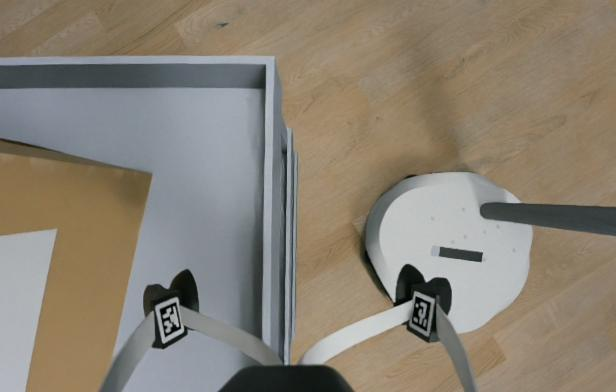

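move:
  blocking: false
  cameras: []
  r1: {"base":{"translate_m":0.025},"pace":"slow"}

wait:
  seconds: 2
  cameras: []

move:
  blocking: false
  cameras: []
  r1: {"joints":{"lift_m":0.925},"contact_limits":{"lift_m":0.2},"pace":"slow"}

wait:
  seconds: 3
  cameras: ["r1_wrist_camera"]

move:
  blocking: false
  cameras: []
  r1: {"joints":{"gripper_m":-0.03}}

wait:
  seconds: 3
  cameras: ["r1_wrist_camera","r1_head_camera"]

Scene clock: 1001.20 s.
move: r1 moving
r1.base_odometry: x=-0.273 y=-2.367 heading=-2.084
r1.turned_by_wheels: +0.000
r1.turned_by_imu: +0.000
r1.base_tilt: forward=-1.6 right=+1.3
r1.lidar_m: 0.35 0.38 2.24 1.65 1.56 1.63 1.27 1.59 3.13 3.28 3.14 0.38
r1.base_status: translate_m moving
r1.joint_positions: lift_m=+1.050 arm_m=+0.200 wrist_yaw_rad=+0.000 wrist_pitch_rad=+1.568 wrist_roll_rad=+1.569 gripper_m=+0.100
r1.joint_status: not commanded
r1.measured_speeds: translate_m=+0.048 strafe_m=+0.000 rotate_rad=-0.002 lift_m=+0.000 arm_m=+0.000 wrist_yaw_rad=+0.000 wrist_pitch_rad=+0.000 wrist_roll_rad=+0.000
r1.motor_effort: lift_m=+23(23) arm_m=+5(5) wheel_0=+3(7) wheel_1=+2(6) wheel_2=-5(6)
r1.servo_current: wrist_yaw_rad=33(59) wrist_pitch_rad=39(46) wrist_roll_rad=33(59) gripper_m=33(46)
r1.hand_pose: x=+0.3718 y=-0.0874 z=+0.9394 quat_wxyz=(+0.501, +0.501, +0.499, -0.499) (m; r1's base frame)
r1.wrist_depth_mm: 1182 1160 1182 1182 1138 1160 1160 / 353 355 355 1182 1160 1138 1160 / 364 366 368 1118 1160 1138 1138 / 207 315 364 1138 991 946 1138 / 216 334 366 1138 946 960 1138 / 231 304 366 1160 198 931 1138 / 246 312 366 139 1160 1160 1160
r2: as last shown
r2.lidar_m: 0.94 3.76 3.88 1.28 1.36 1.48 1.05 0.99 1.03 1.41 1.45 1.28
r2.motor_effort: lift_m=+21(21) arm_m=-9(9) wheel_0=-3(3) wheel_1=-4(4) wheel_2=+11(11)
r2.servo_current: wrist_yaw_rad=72(85) wrist_pitch_rad=33(46) wrist_roll_rad=46(65) gripper_m=117(124)
r2.contact_limits: translate_m 0.9
r2.wrist_depth_mm: - - 233 165 260 278 291 / - - 234 167 262 281 294 / - - 236 166 264 281 297 / - - 236 170 265 282 297 / - - 238 167 267 283 301 / - - 184 171 180 286 301 / - - 238 - 271 294 304
pictures: none
No camera images: "cameras" was empty.

Scene clock: 1001.97 s.
earlier move: r1 done
r1.base_odometry: x=-0.279 y=-2.378 heading=-2.084
r1.turned_by_wheels: +0.000
r1.turned_by_imu: +0.000
r1.base_tilt: forward=-1.6 right=+1.3
r1.lidar_m: 0.34 0.38 2.29 1.63 1.57 1.66 1.26 1.64 3.15 3.28 3.13 0.37
r1.base_status: done
r1.joint_positions: lift_m=+1.050 arm_m=+0.200 wrist_yaw_rad=+0.000 wrist_pitch_rad=+1.568 wrist_roll_rad=+1.569 gripper_m=+0.100
r1.joint_status: not commanded
r1.measured_speeds: all 0
r1.motor_effort: lift_m=+23(23) arm_m=+4(5) wheel_0=+4(7) wheel_1=+2(6) wheel_2=-1(6)
r1.servo_current: wrist_yaw_rad=52(59) wrist_pitch_rad=39(52) wrist_roll_rad=33(59) gripper_m=46(46)
r1.hand_pose: x=+0.3718 y=-0.0874 z=+0.9394 quat_wxyz=(+0.501, +0.501, +0.499, -0.499) (m; r1's base frame)
r1.wrist_depth_mm: 1160 1138 1138 1160 1160 1160 1138 / 355 357 357 366 1138 1160 1160 / 366 364 364 366 1160 1138 1138 / 192 285 366 366 976 946 1138 / 202 306 366 366 946 931 1160 / 205 276 366 366 197 946 1160 / 214 281 366 140 1160 1160 1160
r2.base_odometry: x=-3.194 y=+0.671 heading=-2.029
r2.turned_by_wheels: +0.000
r2.turned_by_imu: +0.000
r2.base_tilt: forward=-0.6 right=+0.1
r2.lidar_m: 0.97 3.76 3.85 1.28 1.44 1.48 1.02 0.98 1.04 1.40 1.44 1.27
r2.base_status: not commanded
r2.joint_positions: lift_m=+0.880 arm_m=+0.540 wrist_yaw_rad=+0.261 wrist_pitch_rad=+0.001 wrist_roll_rad=+0.002 gripper_m=-0.028
r2.joint_status: not commanded
r2.measured_speeds: all 0
r2.motor_effort: lift_m=+21(21) arm_m=-9(9) wheel_0=-3(3) wheel_1=-3(4) wheel_2=+11(11)
r2.servo_current: wrist_yaw_rad=59(85) wrist_pitch_rad=39(46) wrist_roll_rad=39(65) gripper_m=111(124)
r2.contact_limits: translate_m 0.9
r2.hand_pose: x=+1.0124 y=-0.0099 z=+1.0576 quat_wxyz=(+0.991, +0.001, +0.001, +0.130) (m; r2's base frame)
r2.wrist_depth_mm: - - 232 164 262 278 293 / - - 235 167 262 279 293 / - - 236 166 264 282 297 / - - 237 170 266 285 298 / - - 238 167 266 283 300 / - - 184 172 179 287 303 / - - 238 - 272 293 304
wait: 0.77 of 2 s (r1 has come to rest)
pictures: none
No camera images: "cameras" was empty.

Scene clock: 1002.47 s.
move: r1 moving
r1.base_odometry: x=-0.279 y=-2.378 heading=-2.084
r1.turned_by_wheels: +0.000
r1.turned_by_imu: +0.000
r1.base_tilt: forward=-1.6 right=+1.3
r1.lidar_m: 0.33 0.38 2.28 1.66 1.56 1.65 1.29 1.63 3.12 3.29 3.12 0.37
r1.base_status: not commanded
r1.joint_positions: lift_m=+1.025 arm_m=+0.200 wrist_yaw_rad=+0.000 wrist_pitch_rad=+1.568 wrist_roll_rad=+1.569 gripper_m=+0.100
r1.joint_status: lift_m moving
r1.measured_speeds: translate_m=+0.000 strafe_m=+0.000 rotate_rad=+0.000 lift_m=-0.097 arm_m=+0.000 wrist_yaw_rad=+0.000 wrist_pitch_rad=+0.000 wrist_roll_rad=+0.000
r1.motor_effort: lift_m=+12(22) arm_m=+4(5) wheel_0=+4(4) wheel_1=+2(2) wheel_2=-1(1)
r1.servo_current: wrist_yaw_rad=46(65) wrist_pitch_rad=39(46) wrist_roll_rad=46(59) gripper_m=39(46)
r1.contact_limits: lift_m 0.2
r1.hand_pose: x=+0.3717 y=-0.0874 z=+0.9150 quat_wxyz=(+0.501, +0.501, +0.499, -0.499) (m; r1's base frame)
r1.wrist_depth_mm: 1138 1138 1160 1118 1118 1138 1138 / 345 347 347 345 1138 1118 1118 / 345 347 343 347 1138 1138 1138 / 191 283 345 347 1008 917 1138 / 202 307 347 345 917 931 1138 / 204 274 347 345 198 931 1118 / 213 281 345 140 1118 1118 1118
r2: as last shown
r2.lidar_m: 0.95 3.74 3.85 1.28 1.41 1.48 1.05 0.98 1.03 1.38 1.45 1.29
r2.servo_current: wrist_yaw_rad=78(78) wrist_pitch_rad=39(39) wrist_roll_rad=59(59) gripper_m=117(124)
r2.contact_limits: translate_m 0.9
r2.wrist_depth_mm: - - 233 164 262 278 294 / - - 235 167 262 279 294 / - - 236 166 263 281 298 / - - 237 169 266 283 298 / - - 237 167 268 283 301 / - - 184 172 180 287 304 / - - 238 - 272 293 306
pictures: none
No camera images: "cameras" was empty.

Scene clock: 1003.83 s.
earlier move: r1 done
r1.base_odometry: x=-0.279 y=-2.378 heading=-2.084
r1.turned_by_wheels: +0.000
r1.turned_by_imu: +0.000
r1.base_tilt: forward=-1.6 right=+1.3
r1.lidar_m: 0.35 0.36 2.27 1.64 1.58 1.66 1.28 1.63 3.14 3.29 3.12 0.39
r1.base_status: not commanded
r1.joint_positions: lift_m=+0.925 arm_m=+0.200 wrist_yaw_rad=+0.000 wrist_pitch_rad=+1.568 wrist_roll_rad=+1.569 gripper_m=+0.100
r1.joint_status: all done
r1.measured_speeds: all 0
r1.motor_effort: lift_m=+12(22) arm_m=+4(5) wheel_0=+3(5) wheel_1=+2(2) wheel_2=-1(1)
r1.servo_current: wrist_yaw_rad=52(72) wrist_pitch_rad=39(52) wrist_roll_rad=65(65) gripper_m=46(52)
r1.contact_limits: lift_m 0.2
r1.hand_pose: x=+0.3717 y=-0.0874 z=+0.8153 quat_wxyz=(+0.501, +0.501, +0.499, -0.499) (m; r1's base frame)
r1.wrist_depth_mm: 243 235 235 243 1025 1042 1025 / 243 243 243 243 1042 1025 1042 / 242 243 242 243 1025 1008 1042 / 191 243 244 243 1008 820 1042 / 198 243 243 243 820 809 820 / 209 242 243 242 198 820 1042 / 220 243 244 145 1025 1025 1042
r2.base_odometry: x=-3.194 y=+0.671 heading=-2.029
r2.turned_by_wheels: +0.000
r2.turned_by_imu: +0.000
r2.base_tilt: forward=-0.6 right=+0.1
r2.lidar_m: 0.97 3.75 3.88 1.28 1.42 1.49 1.05 0.98 1.02 1.41 1.45 1.27
r2.base_status: not commanded
r2.joint_positions: lift_m=+0.880 arm_m=+0.540 wrist_yaw_rad=+0.261 wrist_pitch_rad=+0.001 wrist_roll_rad=+0.002 gripper_m=-0.028
r2.joint_status: not commanded
r2.measured_speeds: all 0
r2.motor_effort: lift_m=+21(21) arm_m=-9(9) wheel_0=-3(3) wheel_1=-4(4) wheel_2=+11(11)
r2.servo_current: wrist_yaw_rad=72(78) wrist_pitch_rad=46(52) wrist_roll_rad=39(59) gripper_m=117(124)
r2.contact_limits: translate_m 0.9
r2.hand_pose: x=+1.0124 y=-0.0099 z=+1.0576 quat_wxyz=(+0.991, +0.001, +0.001, +0.130) (m; r2's base frame)
r2.wrist_depth_mm: - - 233 164 260 277 293 / - - 234 167 262 279 294 / - - 236 166 263 281 297 / - - 236 169 265 283 297 / - - 238 168 267 286 301 / - - 183 172 180 287 303 / - - 238 - 271 294 309
wait: 1.37 of 3 s (r1 has come to rest)
pictures: r1_wrist_camera
Images, in order (width x height): r1_wrist_camera 616x392.

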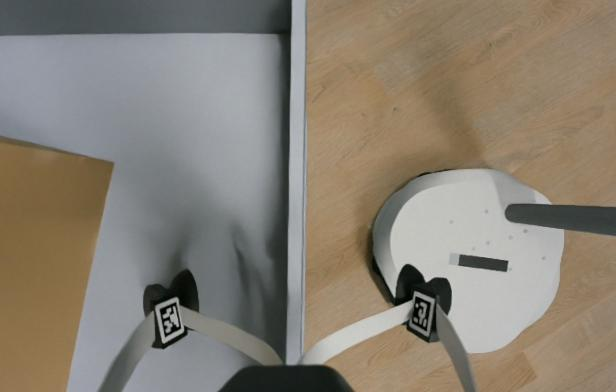

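Scene clock: 1004.33 s.
move: r1 moving
r1.base_odometry: x=-0.279 y=-2.378 heading=-2.084
r1.turned_by_wheels: +0.000
r1.turned_by_imu: +0.000
r1.base_tilt: forward=-1.6 right=+1.3
r1.lidar_m: 0.36 0.37 2.26 1.65 1.57 1.66 1.28 1.61 3.13 3.27 3.13 0.36
r1.base_status: not commanded
r1.joint_positions: lift_m=+0.925 arm_m=+0.200 wrist_yaw_rad=+0.000 wrist_pitch_rad=+1.568 wrist_roll_rad=+1.569 gripper_m=+0.084
r1.joint_status: gripper_m moving
r1.measured_speeds: all 0
r1.motor_effort: lift_m=+12(12) arm_m=+4(5) wheel_0=+4(4) wheel_1=+2(2) wheel_2=-1(1)
r1.servo_current: wrist_yaw_rad=52(72) wrist_pitch_rad=39(46) wrist_roll_rad=59(65) gripper_m=91(91)
r1.contact_limits: lift_m 0.2
r1.hand_pose: x=+0.3717 y=-0.0874 z=+0.8153 quat_wxyz=(+0.501, +0.501, +0.499, -0.499) (m; r1's base frame)
r1.wrist_depth_mm: 244 235 234 242 1042 1025 1042 / 243 242 242 243 1042 1025 1042 / 243 242 243 242 1042 1042 1042 / 191 242 243 242 976 820 1042 / 198 243 243 243 820 820 820 / 208 243 243 244 198 809 1025 / 221 242 243 144 1025 809 1042
r2: as last shown
r2.lidar_m: 0.96 3.75 3.88 1.29 1.40 1.47 1.02 0.99 1.05 1.40 1.45 1.28
r2.motor_effort: lift_m=+21(21) arm_m=-9(9) wheel_0=-2(3) wheel_1=-3(4) wheel_2=+11(11)
r2.servo_current: wrist_yaw_rad=72(72) wrist_pitch_rad=39(46) wrist_roll_rad=39(59) gripper_m=117(117)
r2.contact_limits: translate_m 0.9
r2.wrist_depth_mm: - - 233 164 263 278 291 / - - 234 167 262 278 294 / - - 236 165 264 282 297 / - - 237 170 265 283 298 / - - 237 168 266 283 301 / - - 183 171 180 286 303 / - - 238 - 272 294 306
pictures: none
No camera images: "cameras" was empty.

Scene clock: 1005.83 s.
earlier move: r1 done
r1.base_odometry: x=-0.279 y=-2.378 heading=-2.084
r1.turned_by_wheels: +0.000
r1.turned_by_imu: +0.000
r1.base_tilt: forward=-1.6 right=+1.3
r1.lidar_m: 0.35 0.39 2.27 1.62 1.58 1.66 1.28 1.62 3.13 3.29 3.13 0.37
r1.base_status: not commanded
r1.joint_positions: lift_m=+0.925 arm_m=+0.200 wrist_yaw_rad=+0.000 wrist_pitch_rad=+1.568 wrist_roll_rad=+1.569 gripper_m=-0.029
r1.joint_status: all done
r1.measured_speeds: all 0
r1.motor_effort: lift_m=+14(14) arm_m=+4(5) wheel_0=+3(4) wheel_1=+2(2) wheel_2=-1(1)
r1.servo_current: wrist_yaw_rad=52(72) wrist_pitch_rad=46(52) wrist_roll_rad=33(65) gripper_m=65(137)
r1.contact_limits: lift_m 0.2
r1.hand_pose: x=+0.3718 y=-0.0874 z=+0.8152 quat_wxyz=(+0.501, +0.501, +0.499, -0.499) (m; r1's base frame)
r1.wrist_depth_mm: 242 233 234 242 1042 1042 1025 / 241 242 242 243 1042 1042 1025 / 243 242 242 243 1025 1042 1025 / 196 241 241 241 946 820 1008 / 199 242 243 242 831 809 842 / 210 243 189 197 820 831 1025 / 220 242 243 172 177 809 1060
r2.base_odometry: x=-3.194 y=+0.671 heading=-2.029
r2.turned_by_wheels: +0.000
r2.turned_by_imu: +0.000
r2.base_tilt: forward=-0.6 right=+0.1
r2.lidar_m: 0.93 3.76 3.89 1.27 1.43 1.48 1.03 0.99 1.01 1.39 1.45 1.30
r2.base_status: not commanded
r2.joint_positions: lift_m=+0.880 arm_m=+0.540 wrist_yaw_rad=+0.261 wrist_pitch_rad=+0.001 wrist_roll_rad=+0.002 gripper_m=-0.028
r2.joint_status: not commanded
r2.measured_speeds: all 0
r2.motor_effort: lift_m=+21(21) arm_m=-9(9) wheel_0=-3(3) wheel_1=-3(4) wheel_2=+11(11)
r2.servo_current: wrist_yaw_rad=65(78) wrist_pitch_rad=39(46) wrist_roll_rad=39(65) gripper_m=117(124)
r2.contact_limits: translate_m 0.9
r2.hand_pose: x=+1.0124 y=-0.0099 z=+1.0576 quat_wxyz=(+0.991, +0.001, +0.001, +0.130) (m; r2's base frame)
r2.wrist_depth_mm: - - 233 164 262 278 293 / - - 235 167 264 279 296 / - - 236 166 264 281 297 / - - 237 169 266 283 298 / - - 238 167 266 283 301 / - - 184 172 180 287 304 / - - 238 - 272 293 306
wait: 1.50 of 3 s (r1 has come to rest)
pictures: r1_head_camera, r1_wrist_camera
Images, in order (width x height): r1_head_camera 420x560, r1_wrist_camera 616x392.

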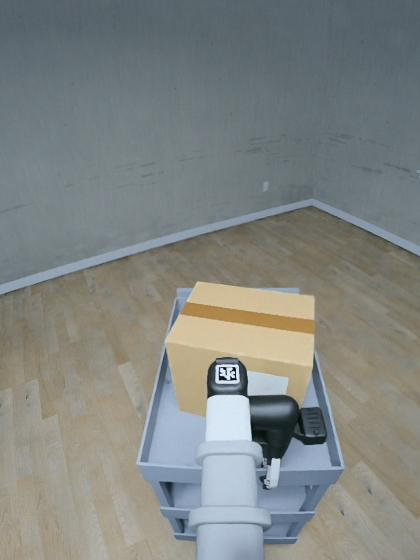

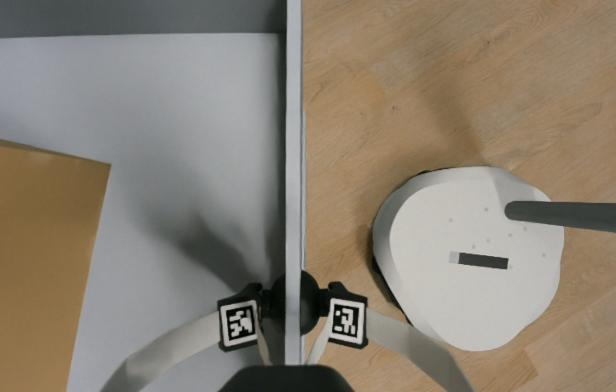

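move:
  blocking: false
  cameras: ["r1_head_camera","r1_wrist_camera"]
  r1: {"base":{"translate_m":-0.15,"strafe_m":0.0},"pace":"slow","contact_limits":{"translate_m":0.6}}

wait:
  seconds: 4
  cameras: ["r1_head_camera","r1_wrist_camera"]

Scene clock: 1034.37 s.
move: r1 moving
r1.base_odometry: x=-0.273 y=-2.367 heading=-2.084
r1.turned_by_wheels: +0.000
r1.turned_by_imu: +0.000
r1.base_tilt: forward=-1.6 right=+1.3
r1.lidar_m: 0.36 0.39 2.28 1.65 1.57 1.64 1.27 1.61 3.14 3.25 3.12 0.37
r1.base_status: translate_m moving; strafe_m moving
r1.joint_positions: lift_m=+0.925 arm_m=+0.200 wrist_yaw_rad=+0.000 wrist_pitch_rad=+1.564 wrist_roll_rad=+1.569 gripper_m=-0.029
r1.joint_status: not commanded
r1.measured_speeds: translate_m=-0.047 strafe_m=+0.000 rotate_rad=+0.001 lift_m=+0.000 arm_m=+0.000 wrist_yaw_rad=+0.000 wrist_pitch_rad=-0.022 wrist_roll_rad=+0.000
r1.motor_effort: lift_m=+14(14) arm_m=+2(4) wheel_0=-6(7) wheel_1=-4(5) wheel_2=+9(9)
r1.servo_current: wrist_yaw_rad=52(52) wrist_pitch_rad=46(46) wrist_roll_rad=52(59) gripper_m=78(78)
r1.contact_limits: lift_m 0.2; translate_m 0.6
r1.hand_pose: x=+0.3730 y=-0.0874 z=+0.8152 quat_wxyz=(+0.502, +0.501, +0.498, -0.498) (m; r1's base frame)
r1.wrist_depth_mm: 244 234 235 1025 1025 1025 1008 / 245 243 243 1008 1025 1008 1008 / 244 244 243 1042 1025 1008 1025 / 201 244 244 1025 1025 820 1025 / 209 245 243 1025 831 820 809 / 214 244 188 189 820 820 1025 / 229 156 244 173 161 1042 1025
r2: as last shown
r2.lidar_m: 0.95 3.75 3.87 1.29 1.40 1.51 1.05 0.99 1.04 1.40 1.46 1.28
r2.servo_current: wrist_yaw_rad=72(72) wrist_pitch_rad=39(46) wrist_roll_rad=52(59) gripper_m=117(117)
r2.contact_limits: translate_m 0.9
r2.wrist_depth_mm: - - 234 164 262 278 291 / - - 235 167 263 279 296 / - - 236 165 263 281 297 / - - 236 169 266 283 297 / - - 237 168 267 285 300 / - - 183 171 180 287 303 / - - 238 - 273 293 306
pictures: r1_head_camera, r1_wrist_camera
Images, in order (width x height): r1_head_camera 420x560, r1_wrist_camera 616x392.

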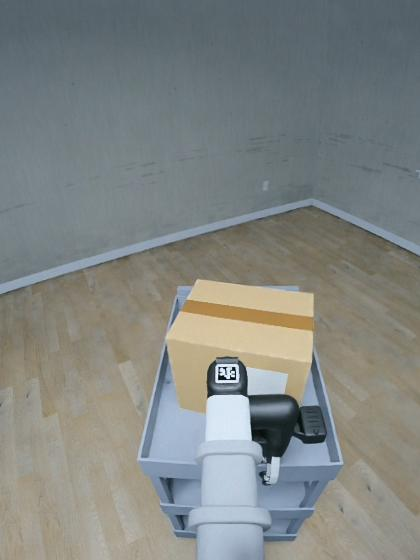

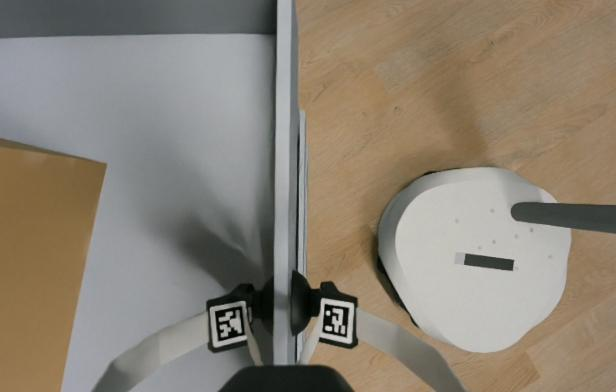

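Scene clock: 1036.67 s.
earlier move: r1 done
r1.base_odometry: x=-0.206 y=-2.247 heading=-2.083
r1.turned_by_wheels: +0.000
r1.turned_by_imu: +0.001
r1.base_tilt: forward=-1.6 right=+1.3
r1.lidar_m: 0.36 0.40 2.17 1.56 1.49 1.55 1.14 1.29 3.03 3.33 3.21 0.36
r1.base_status: done
r1.joint_positions: lift_m=+0.925 arm_m=+0.200 wrist_yaw_rad=+0.000 wrist_pitch_rad=+1.561 wrist_roll_rad=+1.569 gripper_m=-0.029
r1.joint_status: not commanded
r1.measured_speeds: all 0
r1.motor_effort: lift_m=+14(14) arm_m=-4(4) wheel_0=+0(7) wheel_1=-3(7) wheel_2=+6(12)
r1.servo_current: wrist_yaw_rad=46(65) wrist_pitch_rad=52(65) wrist_roll_rad=33(72) gripper_m=65(78)
r1.contact_limits: lift_m 0.2; translate_m 0.6
r1.hand_pose: x=+0.3737 y=-0.0874 z=+0.8152 quat_wxyz=(+0.503, +0.502, +0.498, -0.497) (m; r1's base frame)
r1.wrist_depth_mm: 245 239 225 211 1025 1042 1008 / 245 244 242 243 1025 1042 1042 / 219 245 243 242 1025 1042 1008 / 192 244 243 243 1025 831 1060 / 202 244 244 243 820 809 798 / 217 245 206 187 820 820 1025 / 232 155 245 173 165 809 1042
r2.base_odometry: x=-3.194 y=+0.671 heading=-2.029
r2.turned_by_wheels: +0.000
r2.turned_by_imu: +0.000
r2.base_tilt: forward=-0.6 right=+0.1
r2.lidar_m: 0.90 3.75 3.88 1.14 1.20 1.49 1.05 0.96 1.04 1.39 1.46 1.29
r2.base_status: not commanded
r2.joint_positions: lift_m=+0.880 arm_m=+0.540 wrist_yaw_rad=+0.261 wrist_pitch_rad=+0.001 wrist_roll_rad=+0.002 gripper_m=-0.028
r2.joint_status: not commanded
r2.measured_speeds: all 0
r2.motor_effort: lift_m=+21(21) arm_m=-9(9) wheel_0=-3(3) wheel_1=-4(4) wheel_2=+11(12)
r2.servo_current: wrist_yaw_rad=65(85) wrist_pitch_rad=39(52) wrist_roll_rad=52(65) gripper_m=117(124)
r2.contact_limits: translate_m 0.9
r2.hand_pose: x=+1.0124 y=-0.0099 z=+1.0576 quat_wxyz=(+0.991, +0.001, +0.001, +0.130) (m; r2's base frame)
r2.wrist_depth_mm: - - 234 164 262 278 293 / - - 235 167 263 279 294 / - - 236 166 265 281 297 / - - 237 169 265 282 297 / - - 238 167 267 285 300 / - - 183 171 180 286 304 / - - 238 - 272 293 306
wait: 2.30 of 4 s (r1 has come to rest)
pictures: r1_head_camera, r1_wrist_camera
Images, in order (width x height): r1_head_camera 420x560, r1_wrist_camera 616x392.

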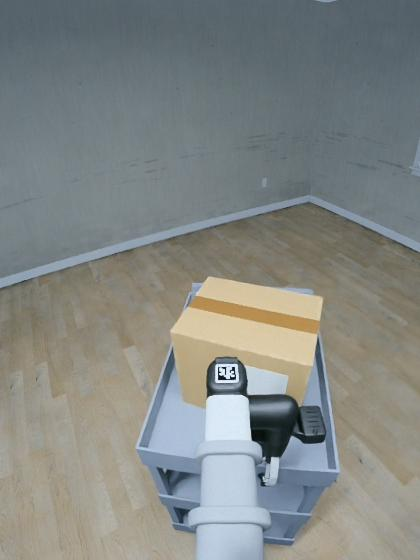

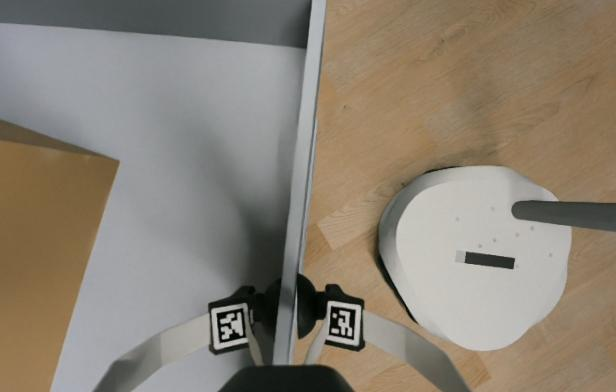

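move:
  blocking: false
  cameras: []
  r1: {"base":{"translate_m":-0.08,"strafe_m":-0.2},"pace":"slow","contact_limits":{"translate_m":0.6}}

wait:
  seconds: 5
  cameras: ["r1_head_camera","r1_wrist_camera"]

Scene clock: 1047.80 s.
move: r1 moving
r1.base_odometry: x=-0.214 y=-2.237 heading=-2.083
r1.turned_by_wheels: +0.001
r1.turned_by_imu: +0.000
r1.base_tilt: forward=-1.6 right=+1.3
r1.lidar_m: 0.37 0.42 2.15 1.58 1.50 1.55 1.13 1.40 3.03 3.37 3.18 0.38
r1.base_status: translate_m moving; strafe_m moving
r1.joint_positions: lift_m=+0.925 arm_m=+0.200 wrist_yaw_rad=+0.000 wrist_pitch_rad=+1.561 wrist_roll_rad=+1.569 gripper_m=-0.029
r1.joint_status: not commanded
r1.measured_speeds: translate_m=-0.017 strafe_m=-0.045 rotate_rad=+0.000 lift_m=+0.000 arm_m=+0.000 wrist_yaw_rad=+0.000 wrist_pitch_rad=+0.000 wrist_roll_rad=+0.000
r1.motor_effort: lift_m=+14(14) arm_m=-4(4) wheel_0=+9(10) wheel_1=-5(8) wheel_2=+8(8)
r1.servo_current: wrist_yaw_rad=46(72) wrist_pitch_rad=52(59) wrist_roll_rad=33(59) gripper_m=72(72)
r1.contact_limits: lift_m 0.2; translate_m 0.6
r1.hand_pose: x=+0.3737 y=-0.0874 z=+0.8152 quat_wxyz=(+0.503, +0.502, +0.498, -0.497) (m; r1's base frame)
r1.wrist_depth_mm: 236 213 198 179 1008 1025 1008 / 246 245 243 243 1025 1042 1025 / 246 244 245 242 1025 1025 1025 / 194 246 245 244 1025 798 1042 / 201 245 244 244 831 809 798 / 213 246 205 191 820 820 1008 / 232 157 244 180 156 820 1008
r2: as last shown
r2.base_tilt: forward=-0.6 right=+0.0
r2.lidar_m: 0.95 3.76 3.86 1.15 1.23 1.49 1.06 0.98 1.03 1.37 1.45 1.27
r2.motor_effort: lift_m=+21(21) arm_m=-9(9) wheel_0=-2(3) wheel_1=-4(4) wheel_2=+11(12)
r2.servo_current: wrist_yaw_rad=72(72) wrist_pitch_rad=39(46) wrist_roll_rad=52(59) gripper_m=117(124)
r2.contact_limits: translate_m 0.9
r2.wrist_depth_mm: - - 234 164 262 277 293 / - - 235 167 263 279 293 / - - 236 166 265 279 298 / - - 236 170 266 283 297 / - - 238 167 268 286 300 / - - 183 171 179 287 303 / - - 239 - 272 294 306
pictures: none
No camera images: "cameras" was empty.

Scene clock: 1050.73 s.
earlier move: r1 done
r1.base_odometry: x=-0.341 y=-2.080 heading=-2.083
r1.turned_by_wheels: +0.000
r1.turned_by_imu: -0.001
r1.base_tilt: forward=-1.6 right=+1.3
r1.lidar_m: 0.34 0.36 2.35 1.70 1.64 1.71 1.06 1.36 2.82 3.24 3.07 0.35
r1.base_status: done
r1.joint_positions: lift_m=+0.925 arm_m=+0.200 wrist_yaw_rad=+0.000 wrist_pitch_rad=+1.577 wrist_roll_rad=+1.569 gripper_m=-0.029
r1.joint_status: not commanded
r1.measured_speeds: all 0
r1.motor_effort: lift_m=+14(14) arm_m=+4(4) wheel_0=+6(14) wheel_1=-2(9) wheel_2=+0(12)
r1.servo_current: wrist_yaw_rad=59(78) wrist_pitch_rad=52(65) wrist_roll_rad=39(72) gripper_m=65(72)
r1.contact_limits: lift_m 0.2; translate_m 0.6
r1.hand_pose: x=+0.3692 y=-0.0874 z=+0.8152 quat_wxyz=(+0.499, +0.498, +0.502, -0.501) (m; r1's base frame)
r1.wrist_depth_mm: 1008 1042 1008 1025 1025 1042 1060 / 1025 1008 1025 1042 1060 1042 1042 / 1025 1042 1042 1025 1025 1042 1042 / 1008 1025 1025 1025 842 831 691 / 214 218 224 392 831 831 1042 / 236 238 174 186 180 842 1060 / 238 239 179 173 1060 134 1060
r2.base_odometry: x=-3.194 y=+0.671 heading=-2.029
r2.turned_by_wheels: +0.000
r2.turned_by_imu: +0.000
r2.base_tilt: forward=-0.6 right=+0.1
r2.lidar_m: 0.95 3.75 3.86 1.05 4.34 1.48 1.04 0.98 1.05 1.39 1.45 1.27
r2.base_status: not commanded
r2.joint_positions: lift_m=+0.880 arm_m=+0.540 wrist_yaw_rad=+0.261 wrist_pitch_rad=+0.001 wrist_roll_rad=+0.002 gripper_m=-0.028
r2.joint_status: not commanded
r2.measured_speeds: all 0
r2.motor_effort: lift_m=+21(21) arm_m=-9(9) wheel_0=-3(3) wheel_1=-3(4) wheel_2=+11(12)
r2.servo_current: wrist_yaw_rad=65(85) wrist_pitch_rad=46(46) wrist_roll_rad=46(59) gripper_m=117(124)
r2.contact_limits: translate_m 0.9
r2.hand_pose: x=+1.0124 y=-0.0099 z=+1.0576 quat_wxyz=(+0.991, +0.001, +0.001, +0.130) (m; r2's base frame)
r2.wrist_depth_mm: - - 235 164 260 278 293 / - - 235 167 263 279 294 / - - 235 166 264 281 297 / - - 237 169 266 283 297 / - - 238 167 266 286 300 / - - 183 171 180 287 304 / - - 239 - 272 293 306
wait: 2.93 of 5 s (r1 has come to rest)
pictures: r1_head_camera, r1_wrist_camera
Images, in order (width x height): r1_head_camera 420x560, r1_wrist_camera 616x392.

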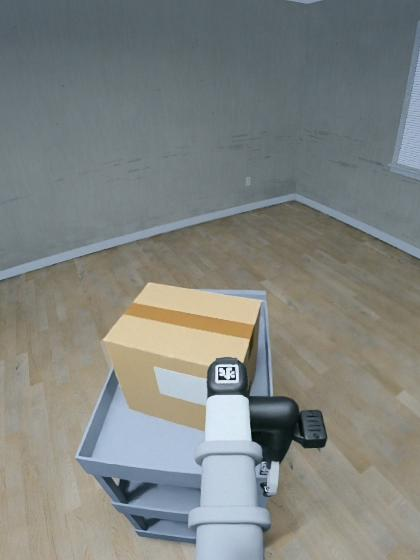

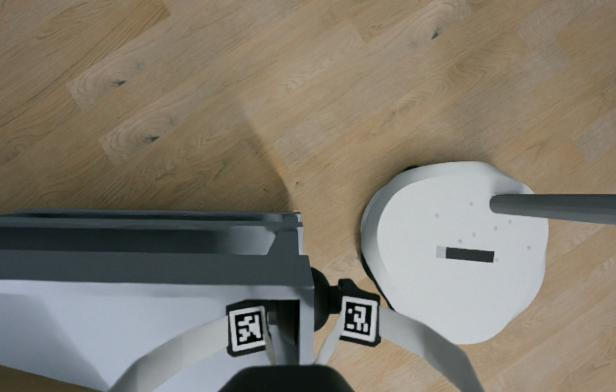

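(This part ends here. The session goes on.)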